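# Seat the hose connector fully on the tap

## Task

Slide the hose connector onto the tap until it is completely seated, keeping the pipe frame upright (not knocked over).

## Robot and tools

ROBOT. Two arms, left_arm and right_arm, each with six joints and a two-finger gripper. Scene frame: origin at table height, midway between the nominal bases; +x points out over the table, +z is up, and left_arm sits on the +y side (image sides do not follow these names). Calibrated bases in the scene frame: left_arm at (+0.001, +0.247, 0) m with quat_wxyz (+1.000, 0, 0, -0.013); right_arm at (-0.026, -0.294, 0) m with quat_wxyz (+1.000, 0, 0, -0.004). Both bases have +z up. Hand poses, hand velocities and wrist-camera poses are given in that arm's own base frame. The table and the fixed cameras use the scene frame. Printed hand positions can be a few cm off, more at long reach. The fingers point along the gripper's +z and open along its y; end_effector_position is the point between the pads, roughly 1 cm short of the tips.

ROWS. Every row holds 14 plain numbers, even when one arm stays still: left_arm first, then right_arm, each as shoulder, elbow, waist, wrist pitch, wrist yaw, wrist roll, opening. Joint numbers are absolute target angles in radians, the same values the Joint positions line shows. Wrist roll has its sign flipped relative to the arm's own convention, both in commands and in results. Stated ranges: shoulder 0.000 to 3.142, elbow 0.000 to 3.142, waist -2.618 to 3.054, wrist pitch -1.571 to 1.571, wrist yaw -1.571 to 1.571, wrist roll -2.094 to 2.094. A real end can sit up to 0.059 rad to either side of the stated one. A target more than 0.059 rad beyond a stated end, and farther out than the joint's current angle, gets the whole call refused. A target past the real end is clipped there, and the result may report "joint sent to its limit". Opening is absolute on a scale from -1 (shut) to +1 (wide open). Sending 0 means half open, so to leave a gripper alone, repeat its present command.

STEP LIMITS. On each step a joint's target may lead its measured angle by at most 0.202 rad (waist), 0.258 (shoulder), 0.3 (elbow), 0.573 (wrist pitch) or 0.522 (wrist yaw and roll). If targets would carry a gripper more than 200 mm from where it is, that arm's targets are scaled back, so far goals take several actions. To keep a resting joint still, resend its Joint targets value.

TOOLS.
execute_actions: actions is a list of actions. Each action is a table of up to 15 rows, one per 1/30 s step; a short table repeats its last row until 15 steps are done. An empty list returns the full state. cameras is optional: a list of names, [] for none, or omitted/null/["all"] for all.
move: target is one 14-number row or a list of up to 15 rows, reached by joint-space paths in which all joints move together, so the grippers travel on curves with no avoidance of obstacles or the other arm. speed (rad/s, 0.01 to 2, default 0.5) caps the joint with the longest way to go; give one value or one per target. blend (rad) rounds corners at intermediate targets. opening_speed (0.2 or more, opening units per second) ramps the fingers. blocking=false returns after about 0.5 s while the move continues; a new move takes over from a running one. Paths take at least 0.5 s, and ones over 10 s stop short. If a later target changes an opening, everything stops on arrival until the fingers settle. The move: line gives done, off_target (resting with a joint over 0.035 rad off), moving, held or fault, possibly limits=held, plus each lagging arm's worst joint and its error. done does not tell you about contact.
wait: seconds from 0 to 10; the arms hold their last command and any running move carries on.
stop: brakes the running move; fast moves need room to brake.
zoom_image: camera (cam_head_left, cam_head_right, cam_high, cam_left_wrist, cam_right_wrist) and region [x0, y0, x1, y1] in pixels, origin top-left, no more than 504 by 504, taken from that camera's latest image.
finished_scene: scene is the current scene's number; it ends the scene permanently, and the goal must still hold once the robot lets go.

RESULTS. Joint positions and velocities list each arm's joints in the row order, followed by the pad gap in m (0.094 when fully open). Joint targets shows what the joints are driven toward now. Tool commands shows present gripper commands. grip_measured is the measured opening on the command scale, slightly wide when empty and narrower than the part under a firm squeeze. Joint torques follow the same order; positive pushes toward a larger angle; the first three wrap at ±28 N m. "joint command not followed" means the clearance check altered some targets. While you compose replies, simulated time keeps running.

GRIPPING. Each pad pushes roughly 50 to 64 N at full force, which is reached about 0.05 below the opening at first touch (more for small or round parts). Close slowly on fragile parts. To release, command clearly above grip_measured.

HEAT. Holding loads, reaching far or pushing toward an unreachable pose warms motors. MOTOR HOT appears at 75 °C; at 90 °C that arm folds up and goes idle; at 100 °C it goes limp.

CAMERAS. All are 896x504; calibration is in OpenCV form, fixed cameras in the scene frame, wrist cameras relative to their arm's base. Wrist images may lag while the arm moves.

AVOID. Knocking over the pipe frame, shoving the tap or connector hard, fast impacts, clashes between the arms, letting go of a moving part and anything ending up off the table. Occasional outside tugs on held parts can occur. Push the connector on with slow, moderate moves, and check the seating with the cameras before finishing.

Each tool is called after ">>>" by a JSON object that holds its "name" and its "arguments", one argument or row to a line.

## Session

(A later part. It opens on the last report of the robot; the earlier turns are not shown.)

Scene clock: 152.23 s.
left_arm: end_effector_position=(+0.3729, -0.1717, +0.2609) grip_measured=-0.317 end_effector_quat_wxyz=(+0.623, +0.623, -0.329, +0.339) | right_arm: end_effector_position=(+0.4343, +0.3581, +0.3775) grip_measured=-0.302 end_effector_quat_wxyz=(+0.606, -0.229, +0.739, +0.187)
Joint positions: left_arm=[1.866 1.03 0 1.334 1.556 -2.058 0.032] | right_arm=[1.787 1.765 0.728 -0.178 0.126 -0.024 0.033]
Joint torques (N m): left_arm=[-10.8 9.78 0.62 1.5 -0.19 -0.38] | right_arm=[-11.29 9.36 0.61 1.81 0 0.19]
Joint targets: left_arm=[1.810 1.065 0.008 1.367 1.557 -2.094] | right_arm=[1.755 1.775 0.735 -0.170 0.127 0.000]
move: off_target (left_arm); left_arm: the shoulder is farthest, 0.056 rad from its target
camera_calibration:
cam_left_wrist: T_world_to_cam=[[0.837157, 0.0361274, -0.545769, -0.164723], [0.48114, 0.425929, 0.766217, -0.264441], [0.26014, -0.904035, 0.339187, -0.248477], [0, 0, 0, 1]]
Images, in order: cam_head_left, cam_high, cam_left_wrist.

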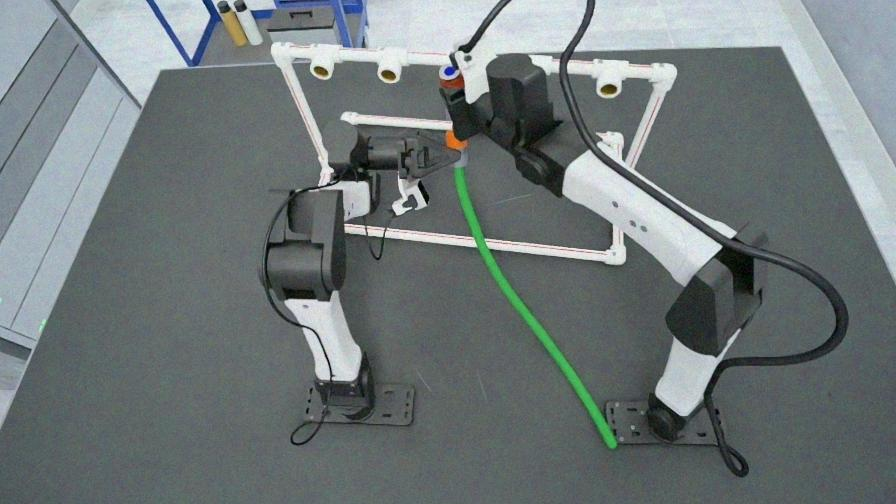

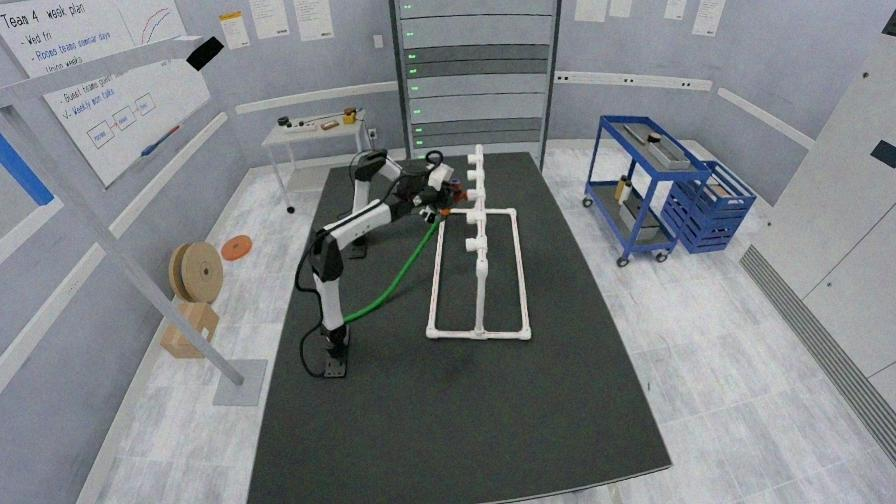

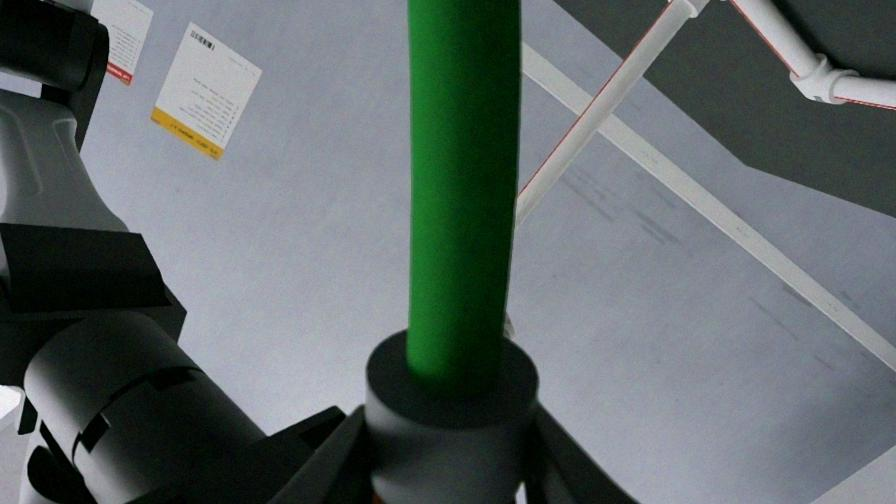

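>>> {"name": "move", "arguments": {
  "target": [1.80,1.11,0.008,1.315,1.557,-2.094,-0.95,1.755,1.775,0.735,-0.17,0.127,0,-0.9],
  "speed": 0.12,
  "cameras": ["cam_high","cam_head_left","cam_right_wrist"]
}}

>>> {"name": "zoom_image", "arguments": {
  "camera": "cam_head_left",
  "region": [430, 90, 490, 170]
}}

Scene clock: 155.80 s.
left_arm: end_effector_position=(+0.3787, -0.1717, +0.2669) grip_measured=-0.317 end_effector_quat_wxyz=(+0.627, +0.628, -0.321, +0.331) | right_arm: end_effector_position=(+0.4343, +0.3581, +0.3775) grip_measured=-0.302 end_effector_quat_wxyz=(+0.606, -0.229, +0.739, +0.187)
Joint positions: left_arm=[1.866 1.065 0 1.272 1.556 -2.058 0.032] | right_arm=[1.787 1.765 0.728 -0.178 0.126 -0.024 0.033]
Joint torques (N m): left_arm=[-11.59 10.69 0.68 1.64 -0.19 -0.36] | right_arm=[-11.3 9.35 0.59 1.8 0 0.19]
Joint targets: left_arm=[1.800 1.110 0.008 1.315 1.557 -2.094] | right_arm=[1.755 1.775 0.735 -0.170 0.127 0.000]
move: off_target (left_arm); left_arm: the shoulder is farthest, 0.066 rad from its target
camera_calibration:
cam_right_wrist: T_world_to_cam=[[0.54809, -0.836407, -0.00442945, 0.062], [-0.490082, -0.316846, -0.812052, 0.674945], [0.677803, 0.447249, -0.583568, -0.148035], [0, 0, 0, 1]]
Images, in order: cam_head_left, cam_high, cam_right_wrist.

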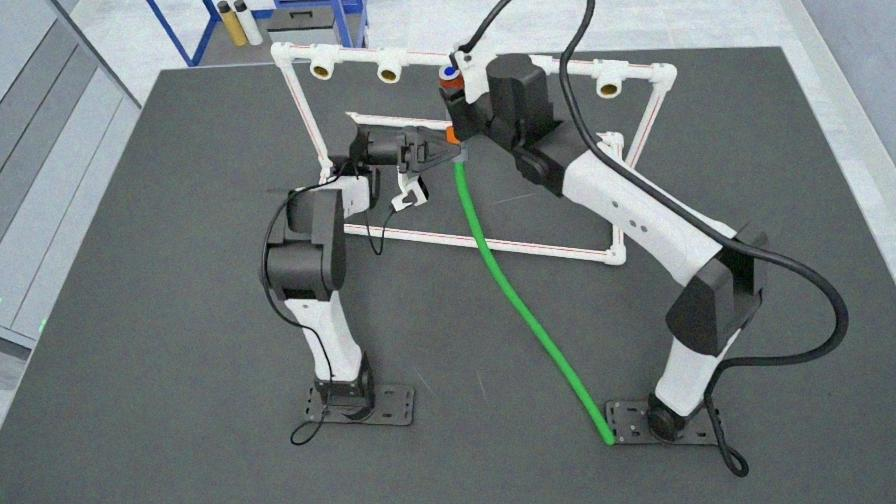

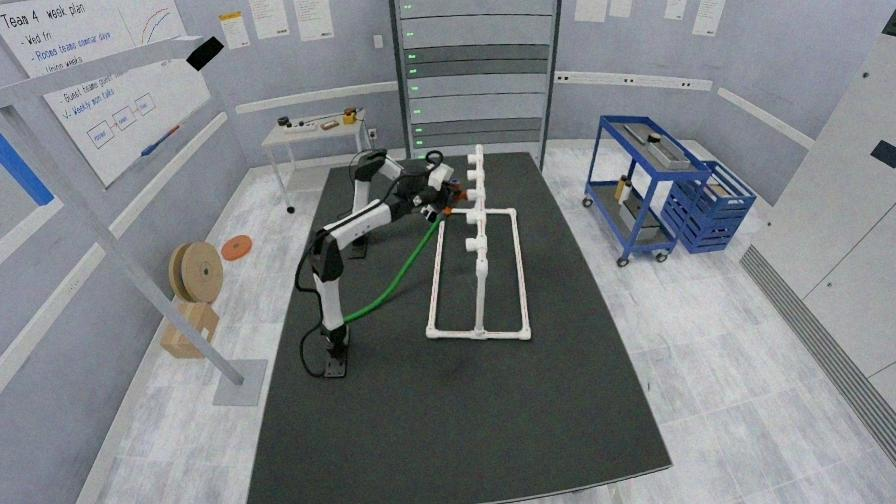

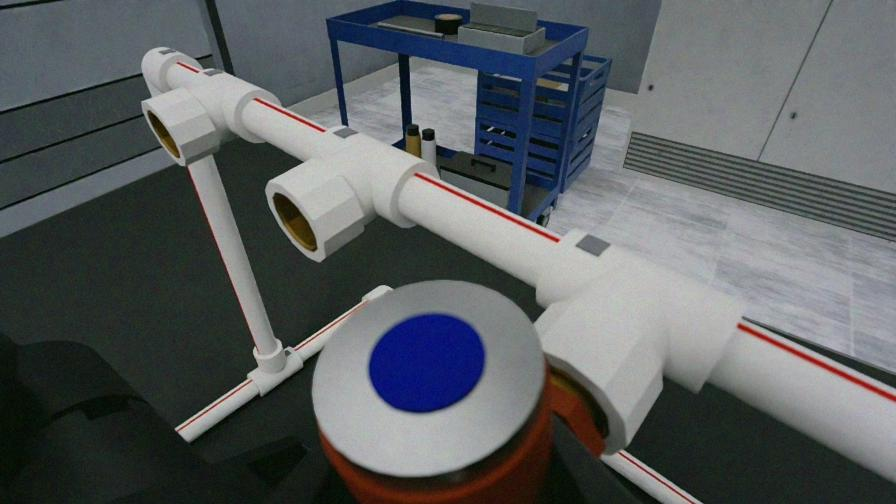

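Scaled by 6.300 from the camera's 896x504 image, which has a finer 1280x720 frame.

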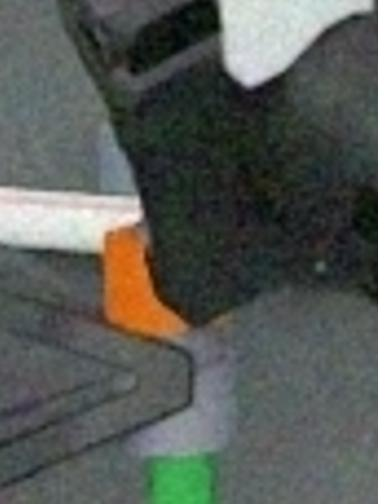

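>>> {"name": "move", "arguments": {
  "target": [1.72,1.15,0.008,1.30,1.557,-2.094,-0.95,1.765,1.715,0.735,-0.17,0.127,0,-0.9],
  "speed": 0.12,
  "cameras": ["cam_high","cam_head_left","cam_right_wrist"]
}}

>>> {"name": "zoom_image", "arguments": {
  "camera": "cam_head_left",
  "region": [430, 90, 490, 170]
}}

>>> {"name": "zoom_image", "arguments": {
  "camera": "cam_high",
  "region": [425, 180, 475, 230]
}}

Scene clock: 160.13 s.
left_arm: end_effector_position=(+0.3754, -0.1717, +0.2768) grip_measured=-0.318 end_effector_quat_wxyz=(+0.635, +0.636, -0.305, +0.315) | right_arm: end_effector_position=(+0.4347, +0.3585, +0.3817) grip_measured=-0.302 end_effector_quat_wxyz=(+0.618, -0.221, +0.729, +0.195)
Joint positions: left_arm=[1.824 1.07 0 1.182 1.556 -2.051 0.032] | right_arm=[1.779 1.737 0.728 -0.121 0.126 -0.032 0.033]
Joint torques (N m): left_arm=[-14.43 14.37 0.68 2.59 -0.15 -0.44] | right_arm=[-9.66 6.19 0.62 1.28 -0.01 0.28]
Joint targets: left_arm=[1.720 1.150 0.008 1.300 1.557 -2.094] | right_arm=[1.765 1.715 0.735 -0.170 0.127 0.000]
move: off_target (left_arm, right_arm); left_arm: the wrist pitch is farthest, 0.118 rad from its target; right_arm: the wrist pitch is farthest, 0.049 rad from its target
camera_calibration:
cam_right_wrist: T_world_to_cam=[[0.547141, -0.836854, -0.0176678, 0.067731], [-0.471931, -0.290982, -0.832232, 0.669209], [0.691316, 0.463686, -0.554146, -0.169069], [0, 0, 0, 1]]
Images, in order: cam_head_left, cam_high, cam_right_wrist.

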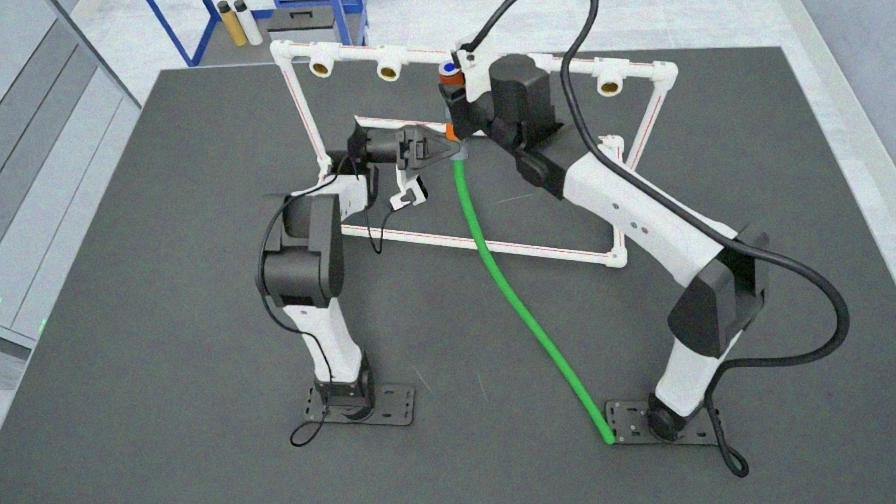

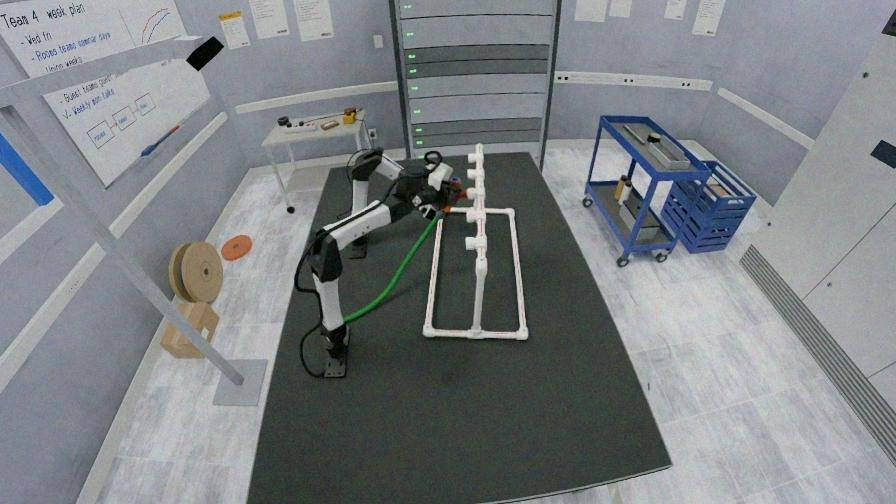

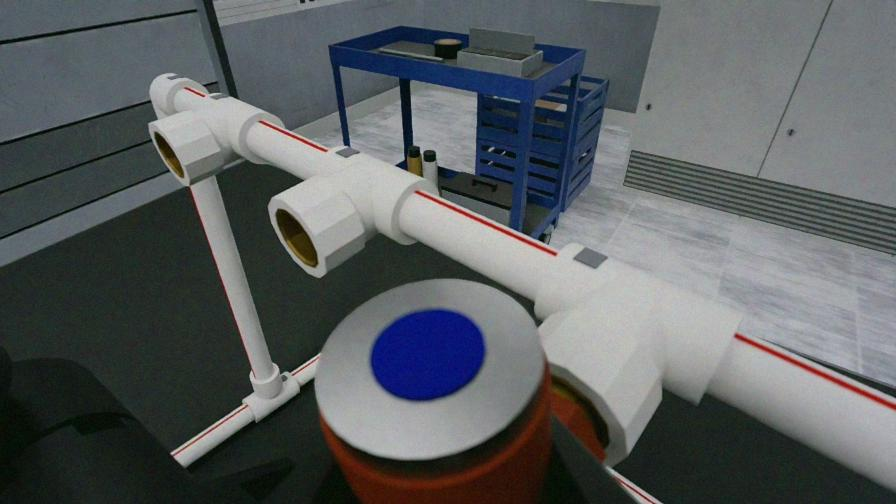

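Scaled by 6.300 from the camera's 896x504 image, which has a finer 1280x720 frame.

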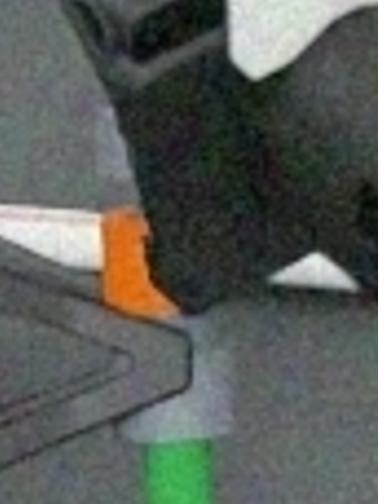

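Scaled by 10.080 from the camera's 896x504 image, which has a finer 1280x720 frame.

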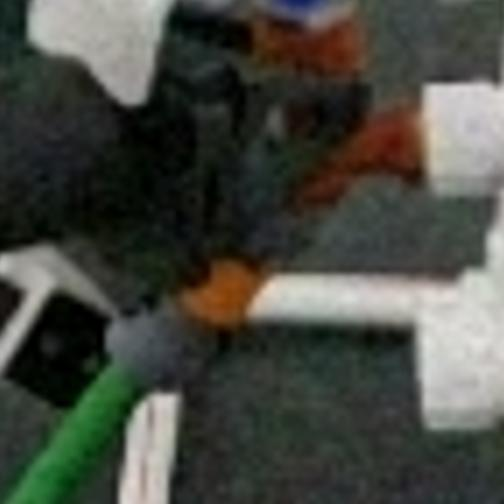

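>>> {"name": "move", "arguments": {
  "target": [1.79,1.22,0.008,1.40,1.557,-2.094,-0.95,1.80,1.62,0.735,-0.26,0.127,0,-0.95],
  "speed": 0.12,
  "cameras": ["cam_high","cam_head_left","cam_right_wrist"]
}}

>>> {"name": "zoom_image", "arguments": {
  "camera": "cam_head_left",
  "region": [430, 90, 490, 170]
}}

>>> {"name": "zoom_image", "arguments": {
  "camera": "cam_high",
  "region": [425, 180, 475, 230]
}}

Scene clock: 164.37 s.
left_arm: end_effector_position=(+0.3775, -0.1733, +0.2849) grip_measured=-0.321 end_effector_quat_wxyz=(+0.630, +0.629, -0.318, +0.326) | right_arm: end_effector_position=(+0.4385, +0.3562, +0.3814) grip_measured=-0.305 end_effector_quat_wxyz=(+0.635, -0.210, +0.717, +0.197)
Joint positions: left_arm=[1.83 1.099 -0.004 1.205 1.556 -2.043 0.032] | right_arm=[1.771 1.682 0.724 -0.028 0.138 -0.032 0.033]
Joint torques (N m): left_arm=[-9.44 18.22 1.02 3.43 -0.17 -0.53] | right_arm=[-5.9 2.18 0.92 -0.45 -0.15 0.29]
Heat: left arm: 57 °C; right arm: 65 °C.
Joint targets: left_arm=[1.790 1.220 0.008 1.400 1.557 -2.094] | right_arm=[1.800 1.620 0.735 -0.260 0.127 0.000]
move: off_target (left_arm, right_arm); left_arm: the wrist pitch is farthest, 0.195 rad from its target; right_arm: the wrist pitch is farthest, 0.232 rad from its target
camera_calibration:
cam_right_wrist: T_world_to_cam=[[0.534437, -0.844886, -0.0233411, 0.0743255], [-0.446874, -0.259016, -0.856279, 0.656851], [0.717413, 0.468058, -0.515985, -0.198341], [0, 0, 0, 1]]
Images, in order: cam_head_left, cam_high, cam_right_wrist.

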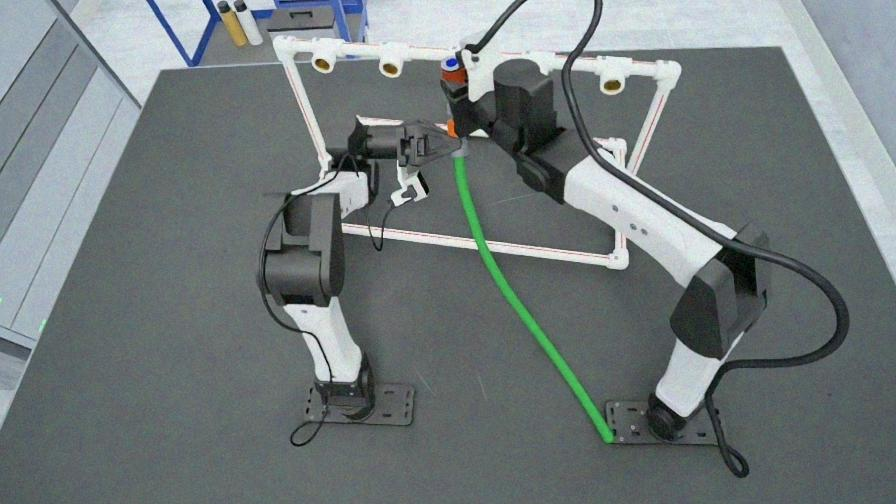

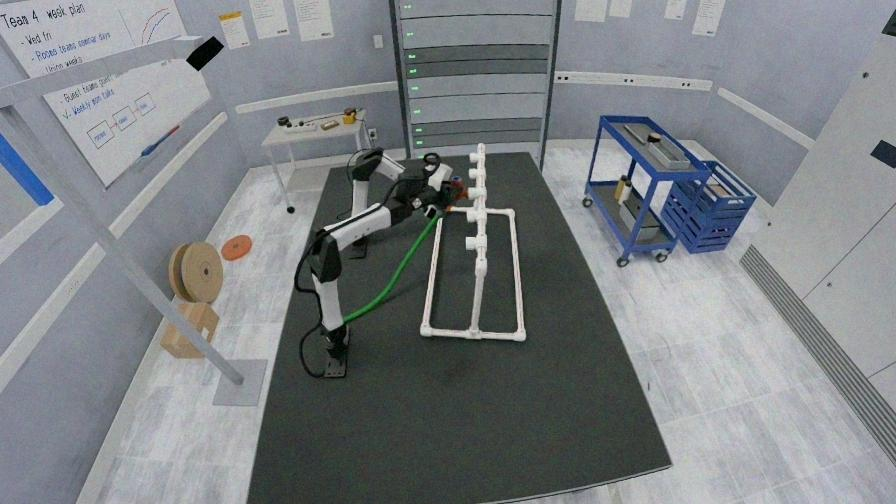

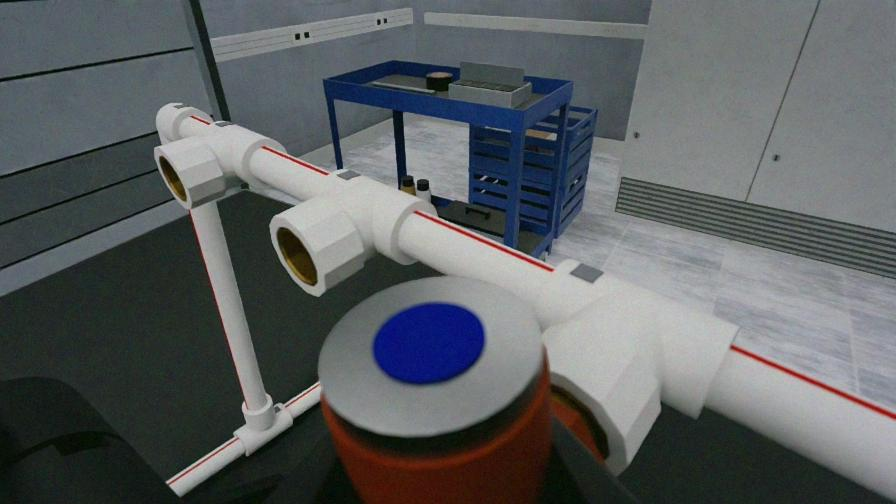

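Scaled by 6.300 from the camera's 896x504 image, which has a finer 1280x720 frame.

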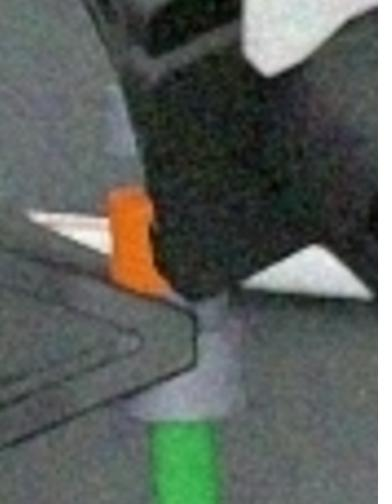

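Scaled by 10.080 from the camera's 896x504 image, which has a finer 1280x720 frame.

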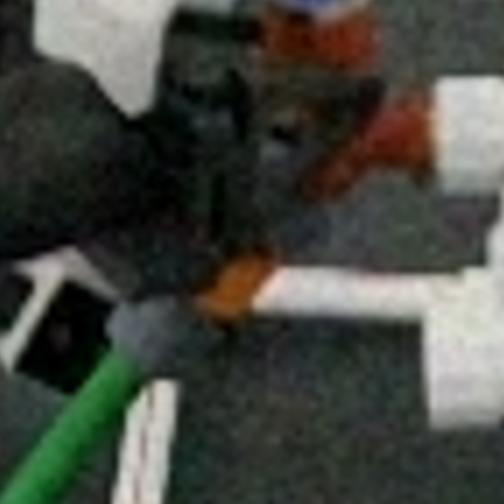

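>>> {"name": "move", "arguments": {
  "target": [1.79,1.23,0.012,1.45,1.557,-2.094,-0.95,1.78,1.42,0.735,-0.42,0.127,0,-0.95],
  "speed": 0.15,
  "cameras": ["cam_high","cam_head_left","cam_right_wrist"]
}}

>>> {"name": "zoom_image", "arguments": {
  "camera": "cam_head_left",
  "region": [430, 90, 490, 170]
}}

>>> {"name": "zoom_image", "arguments": {
  "camera": "cam_high",
  "region": [425, 180, 475, 230]
}}

Scene clock: 170.77 s.
left_arm: end_effector_position=(+0.3759, -0.1818, +0.2831) grip_measured=-0.323 end_effector_quat_wxyz=(+0.631, +0.622, -0.332, +0.325) | right_arm: end_effector_position=(+0.4273, +0.3452, +0.3620) grip_measured=-0.307 end_effector_quat_wxyz=(+0.633, -0.215, +0.721, +0.185)
Joint positions: left_arm=[1.846 1.107 -0.026 1.233 1.557 -2.043 0.032] | right_arm=[1.705 1.542 0.726 0.031 0.15 -0.015 0.033]
Joint torques (N m): left_arm=[-10.88 18.4 3.25 3.72 -0.19 -0.52] | right_arm=[-1.47 -3.9 0.73 -2.51 -0.31 0.09]
Joint targets: left_arm=[1.790 1.230 0.012 1.450 1.557 -2.094] | right_arm=[1.780 1.420 0.735 -0.420 0.127 0.000]
move: off_target (left_arm, right_arm); left_arm: the wrist pitch is farthest, 0.217 rad from its target; right_arm: the wrist pitch is farthest, 0.451 rad from its target
camera_calibration:
cam_right_wrist: T_world_to_cam=[[0.527947, -0.849275, -0.00191746, 0.067101], [-0.449662, -0.277613, -0.848961, 0.63735], [0.72047, 0.449068, -0.528452, -0.185426], [0, 0, 0, 1]]
Images, in order: cam_head_left, cam_high, cam_right_wrist.

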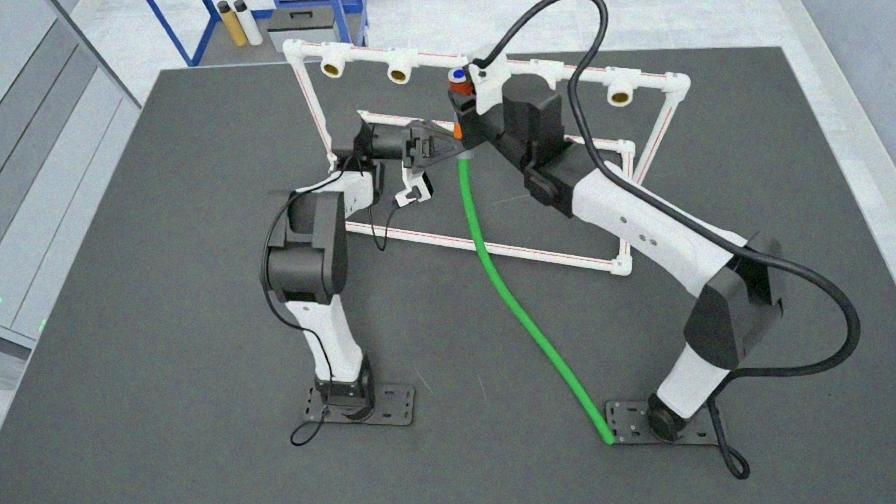

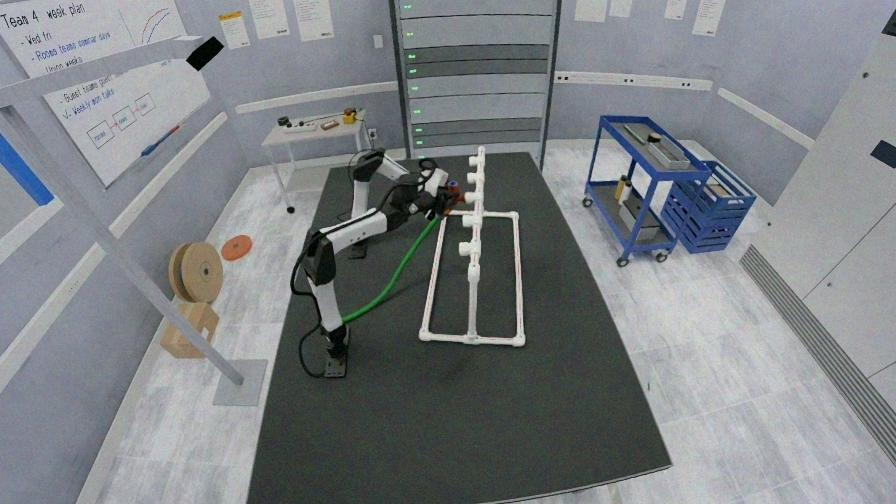

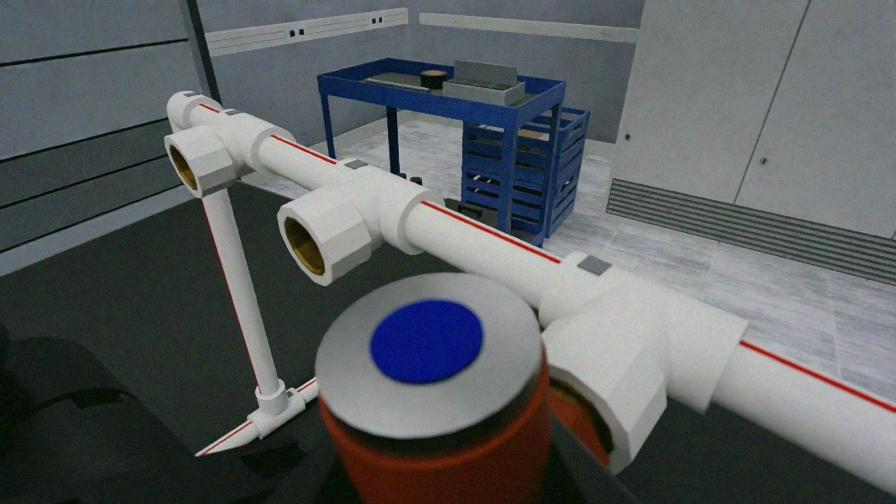

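Scaled by 6.300 from the camera's 896x504 image, which has a finer 1280x720 frame.

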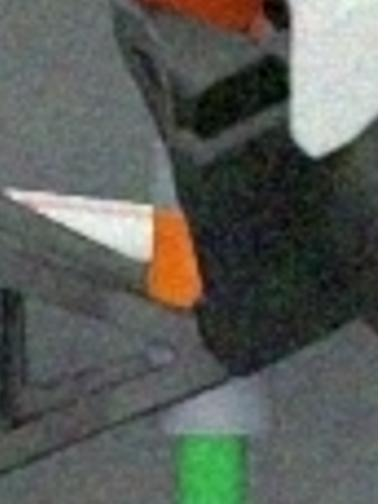

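Scaled by 10.080 from the camera's 896x504 image, which has a finer 1280x720 frame.

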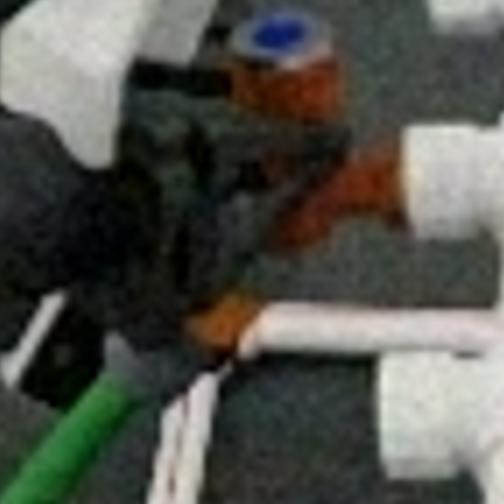

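>>> {"name": "move", "arguments": {
  "target": [
    [1.79,1.25,0.03,1.47,1.557,-2.094,-0.95,1.78,1.35,0.735,-0.5,0.127,0,-0.95],
    [1.84,1.13,-0.015,1.25,1.557,-2.06,-0.95,1.70,1.56,0.73,0.0,0.14,0,-0.95]
  ],
  "speed": [0.15,0.3],
  "cameras": ["cam_high","cam_head_left","cam_right_wrist"]
}}

>>> {"name": "zoom_image", "arguments": {
  "camera": "cam_head_left",
  "region": [430, 90, 490, 170]
}}

Scene clock: 176.53 s.
left_arm: end_effector_position=(+0.3768, -0.1830, +0.2795) grip_measured=-0.323 end_effector_quat_wxyz=(+0.635, +0.626, -0.325, +0.316) | right_arm: end_effector_position=(+0.4273, +0.3435, +0.3753) grip_measured=-0.308 end_effector_quat_wxyz=(+0.648, -0.208, +0.708, +0.189)
Joint positions: left_arm=[1.851 1.105 -0.029 1.214 1.557 -2.043 0.032] | right_arm=[1.698 1.544 0.726 0.063 0.155 -0.012 0.033]
Joint torques (N m): left_arm=[-7.3 8.98 1.22 1.55 -0.18 -0.18] | right_arm=[-7.71 10.06 0.36 1.13 -0.21 0.05]
Heat: left arm: 67 °C; right arm: 61 °C.
Joint targets: left_arm=[1.840 1.130 -0.015 1.250 1.557 -2.060] | right_arm=[1.700 1.560 0.730 0.000 0.140 0.000]
move: off_target (left_arm, right_arm); left_arm: the wrist pitch is farthest, 0.036 rad from its target; right_arm: the wrist pitch is farthest, 0.063 rad from its target
camera_calibration:
cam_right_wrist: T_world_to_cam=[[0.523521, -0.851993, -0.00573791, 0.0699415], [-0.421634, -0.253216, -0.870693, 0.635949], [0.740372, 0.458246, -0.491794, -0.20299], [0, 0, 0, 1]]
Images, in order: cam_head_left, cam_high, cam_right_wrist.

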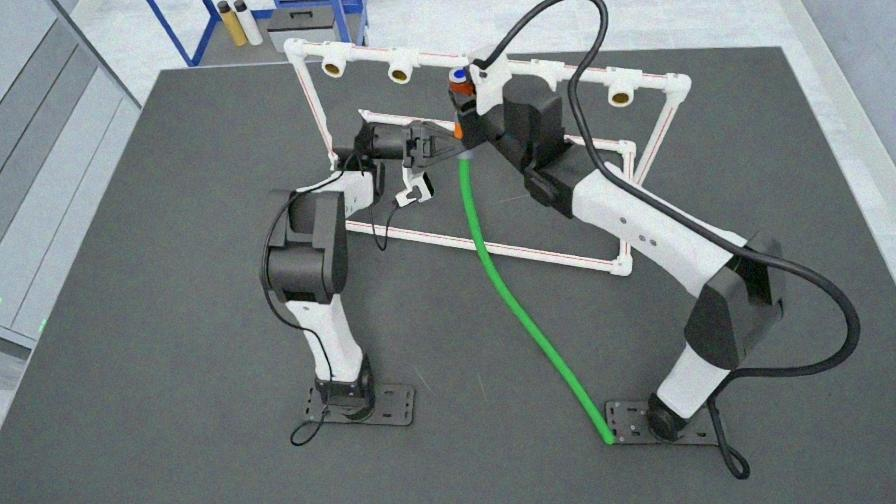

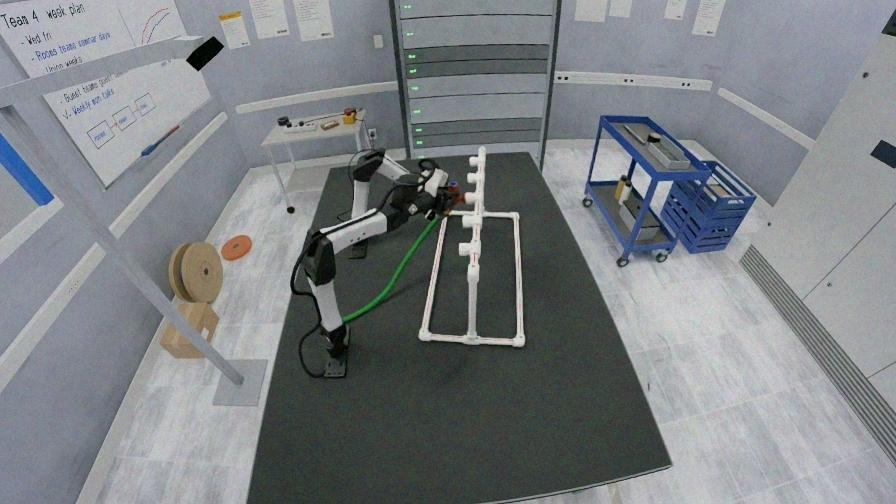

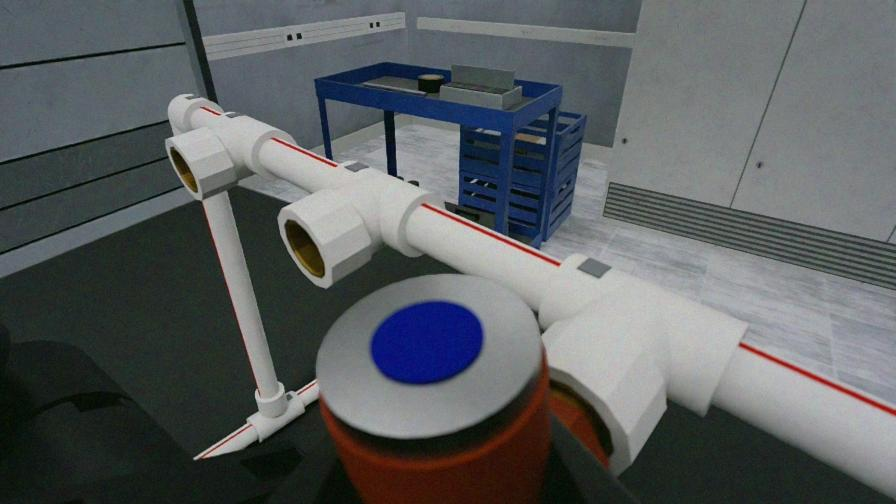

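Scaled by 6.300 from the camera's 896x504 image, which has a finer 1280x720 frame.

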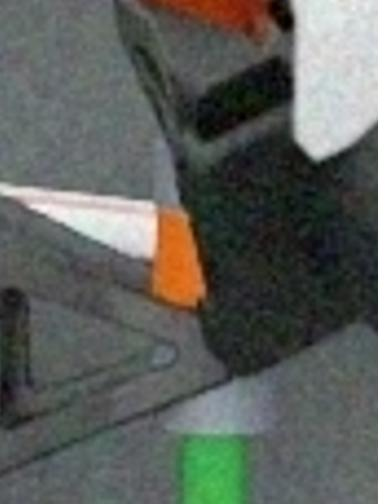

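>>> {"name": "move", "arguments": {
  "target": [
    [1.84,1.13,-0.015,1.25,1.557,-2.06,-0.95,1.70,1.56,0.73,0.0,0.14,0,0.5],
    [1.84,1.13,-0.015,1.25,1.557,-2.06,-0.95,1.35,1.30,0.70,-0.05,0.1,0,0.5],
    [1.84,1.13,-0.015,1.25,1.557,-2.06,-0.95,1.1,1.1,0.0,-0.2,-0.93,0,0.5]
  ],
  "speed": [0.5,0.5,0.8],
  "opening_speed": 1.2,
  "cameras": ["cam_right_wrist","cam_head_left","cam_high"]
}}

>>> {"name": "zoom_image", "arguments": {
  "camera": "cam_right_wrist",
  "region": [250, 50, 550, 280]
}}

Scene clock: 183.73 s.
left_arm: end_effector_position=(+0.3774, -0.1818, +0.2795) grip_measured=-0.323 end_effector_quat_wxyz=(+0.635, +0.626, -0.323, +0.317) | right_arm: end_effector_position=(+0.3230, +0.1385, +0.3713) grip_measured=+0.497 end_effector_quat_wxyz=(+0.562, -0.277, +0.697, +0.349)
Joint positions: left_arm=[1.851 1.105 -0.026 1.214 1.557 -2.043 0.032] | right_arm=[1.115 1.105 0.006 -0.199 -0.919 -0.011 0.07]
Joint torques (N m): left_arm=[-7.3 9.03 0.88 1.57 -0.17 -0.17] | right_arm=[-4.04 7.54 -0.57 1.51 -0.3 0.06]
Joint targets: left_arm=[1.840 1.130 -0.015 1.250 1.557 -2.060] | right_arm=[1.100 1.100 0.000 -0.200 -0.930 0.000]
move: off_target (left_arm); left_arm: the wrist pitch is farthest, 0.036 rad from its target
camera_calibration:
cam_right_wrist: T_world_to_cam=[[0.765732, -0.61673, -0.182479, -0.0953785], [-0.452015, -0.314208, -0.834839, 0.541557], [0.457534, 0.721746, -0.519371, 0.0312825], [0, 0, 0, 1]]
Images, in order: cam_head_left, cam_high, cam_right_wrist.

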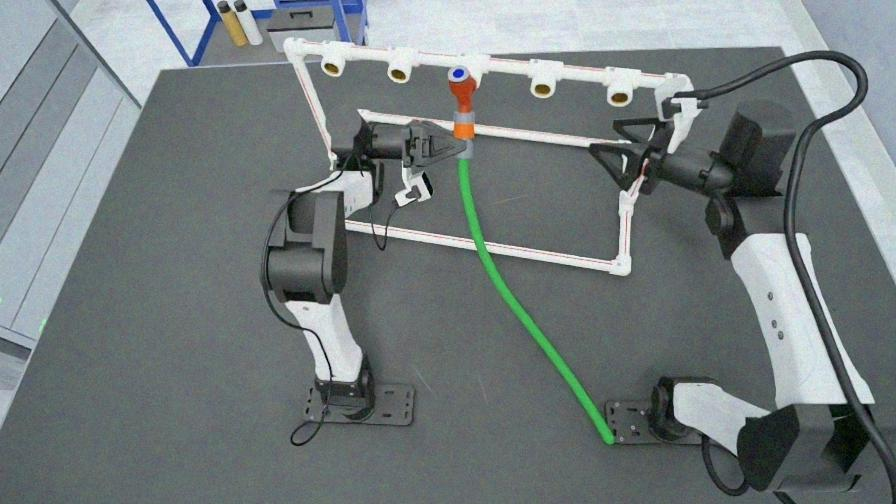

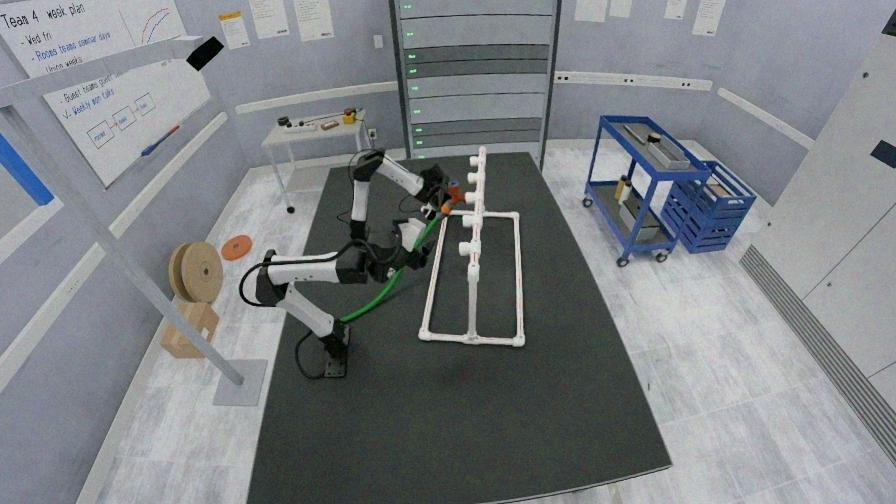

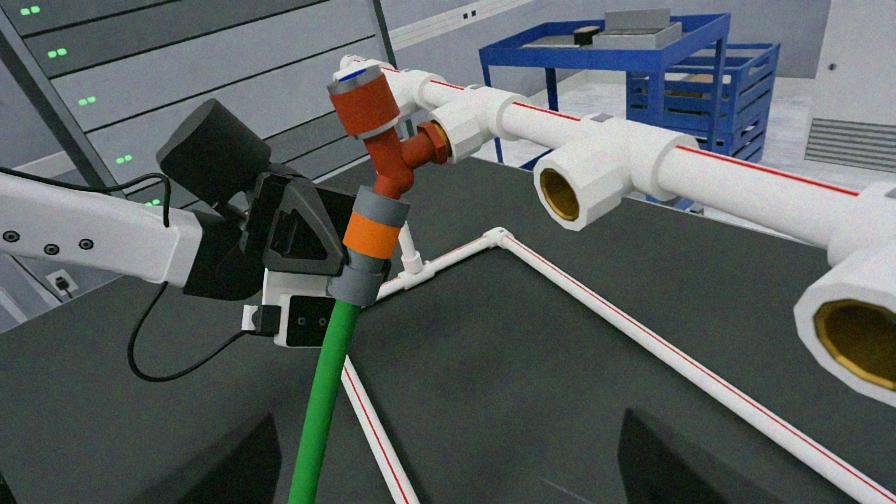

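Scaled by 1.680 from the camera's 896x504 image, which has a finer 1280x720 frame.

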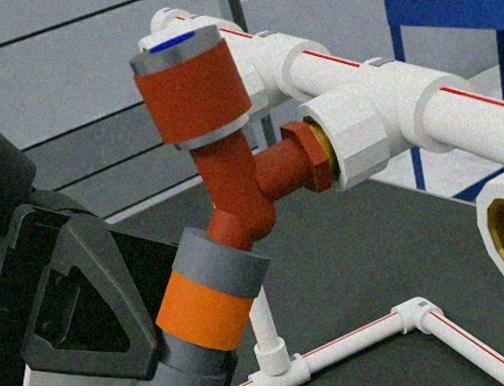

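>>> {"name": "move", "arguments": {
  "target": [
    [1.84,1.13,-0.02,1.25,1.557,-2.06,0.7,1.1,1.1,0,-0.2,-0.93,0,0.5],
    [1.745,1.0,0.18,1.29,1.557,-2.06,0.7,1.1,1.1,0,-0.2,-0.93,0,0.5]
  ],
  "speed": 0.3,
  "opening_speed": 0.8,
  "cameras": ["cam_right_wrist","cam_head_left","cam_high"]
}}

>>> {"name": "zoom_image", "arguments": {
  "camera": "cam_right_wrist",
  "region": [250, 50, 550, 330]
}}

Scene clock: 191.63 s.
left_arm: end_effector_position=(+0.3843, -0.1054, +0.2782) grip_measured=+0.698 end_effector_quat_wxyz=(+0.594, +0.652, -0.266, +0.388) | right_arm: end_effector_position=(+0.3229, +0.1386, +0.3711) grip_measured=+0.497 end_effector_quat_wxyz=(+0.561, -0.278, +0.697, +0.350)
Joint positions: left_arm=[1.783 1.004 0.178 1.268 1.557 -2.048 0.08] | right_arm=[1.115 1.105 0.006 -0.199 -0.92 -0.011 0.07]
Joint torques (N m): left_arm=[-8.91 6.11 0.1 1.38 -0.18 -0.11] | right_arm=[-4.05 7.53 -0.58 1.51 -0.3 0.06]
Joint targets: left_arm=[1.745 1.000 0.180 1.290 1.557 -2.060] | right_arm=[1.100 1.100 0.000 -0.200 -0.930 0.000]
move: off_target (left_arm); left_arm: the shoulder is farthest, 0.038 rad from its target
camera_calibration:
cam_right_wrist: T_world_to_cam=[[0.766282, -0.61583, -0.183208, -0.0952504], [-0.452301, -0.31452, -0.834566, 0.541394], [0.456328, 0.722378, -0.519552, 0.0315381], [0, 0, 0, 1]]
Images, in order: cam_head_left, cam_high, cam_right_wrist.

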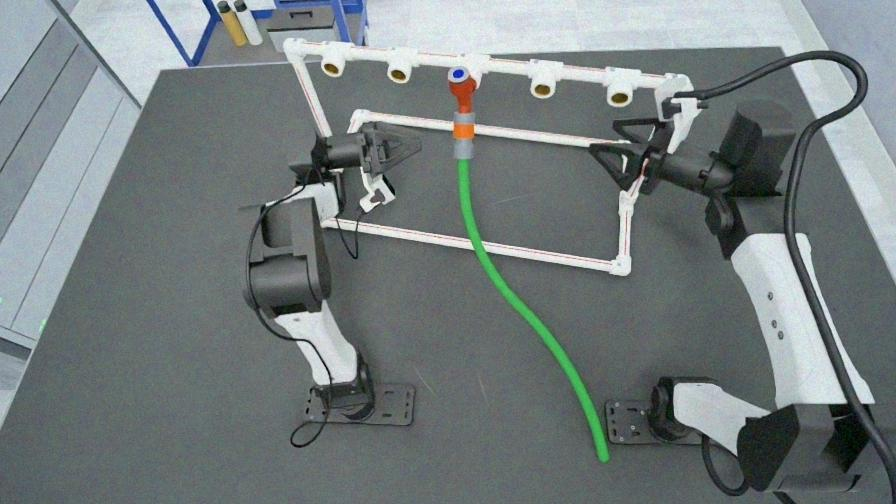

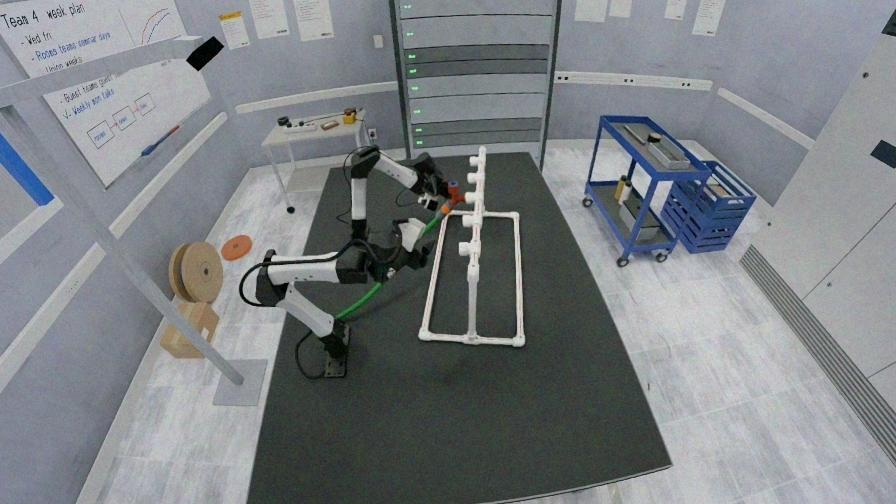

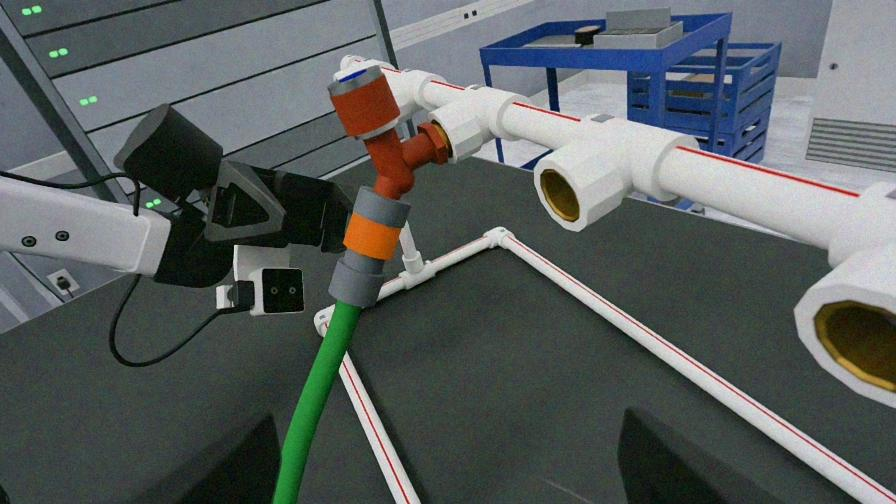

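Scaled by 1.680 from the camera's 896x504 image, which has a finer 1280x720 frame.

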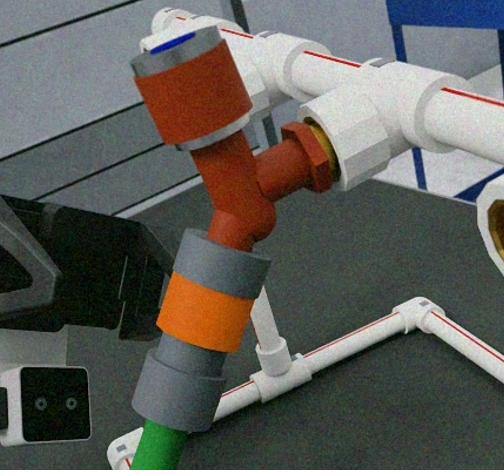

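>>> {"name": "finished_scene", "arguments": {
  "scene": 2
}}

The scene is finished: the task was done.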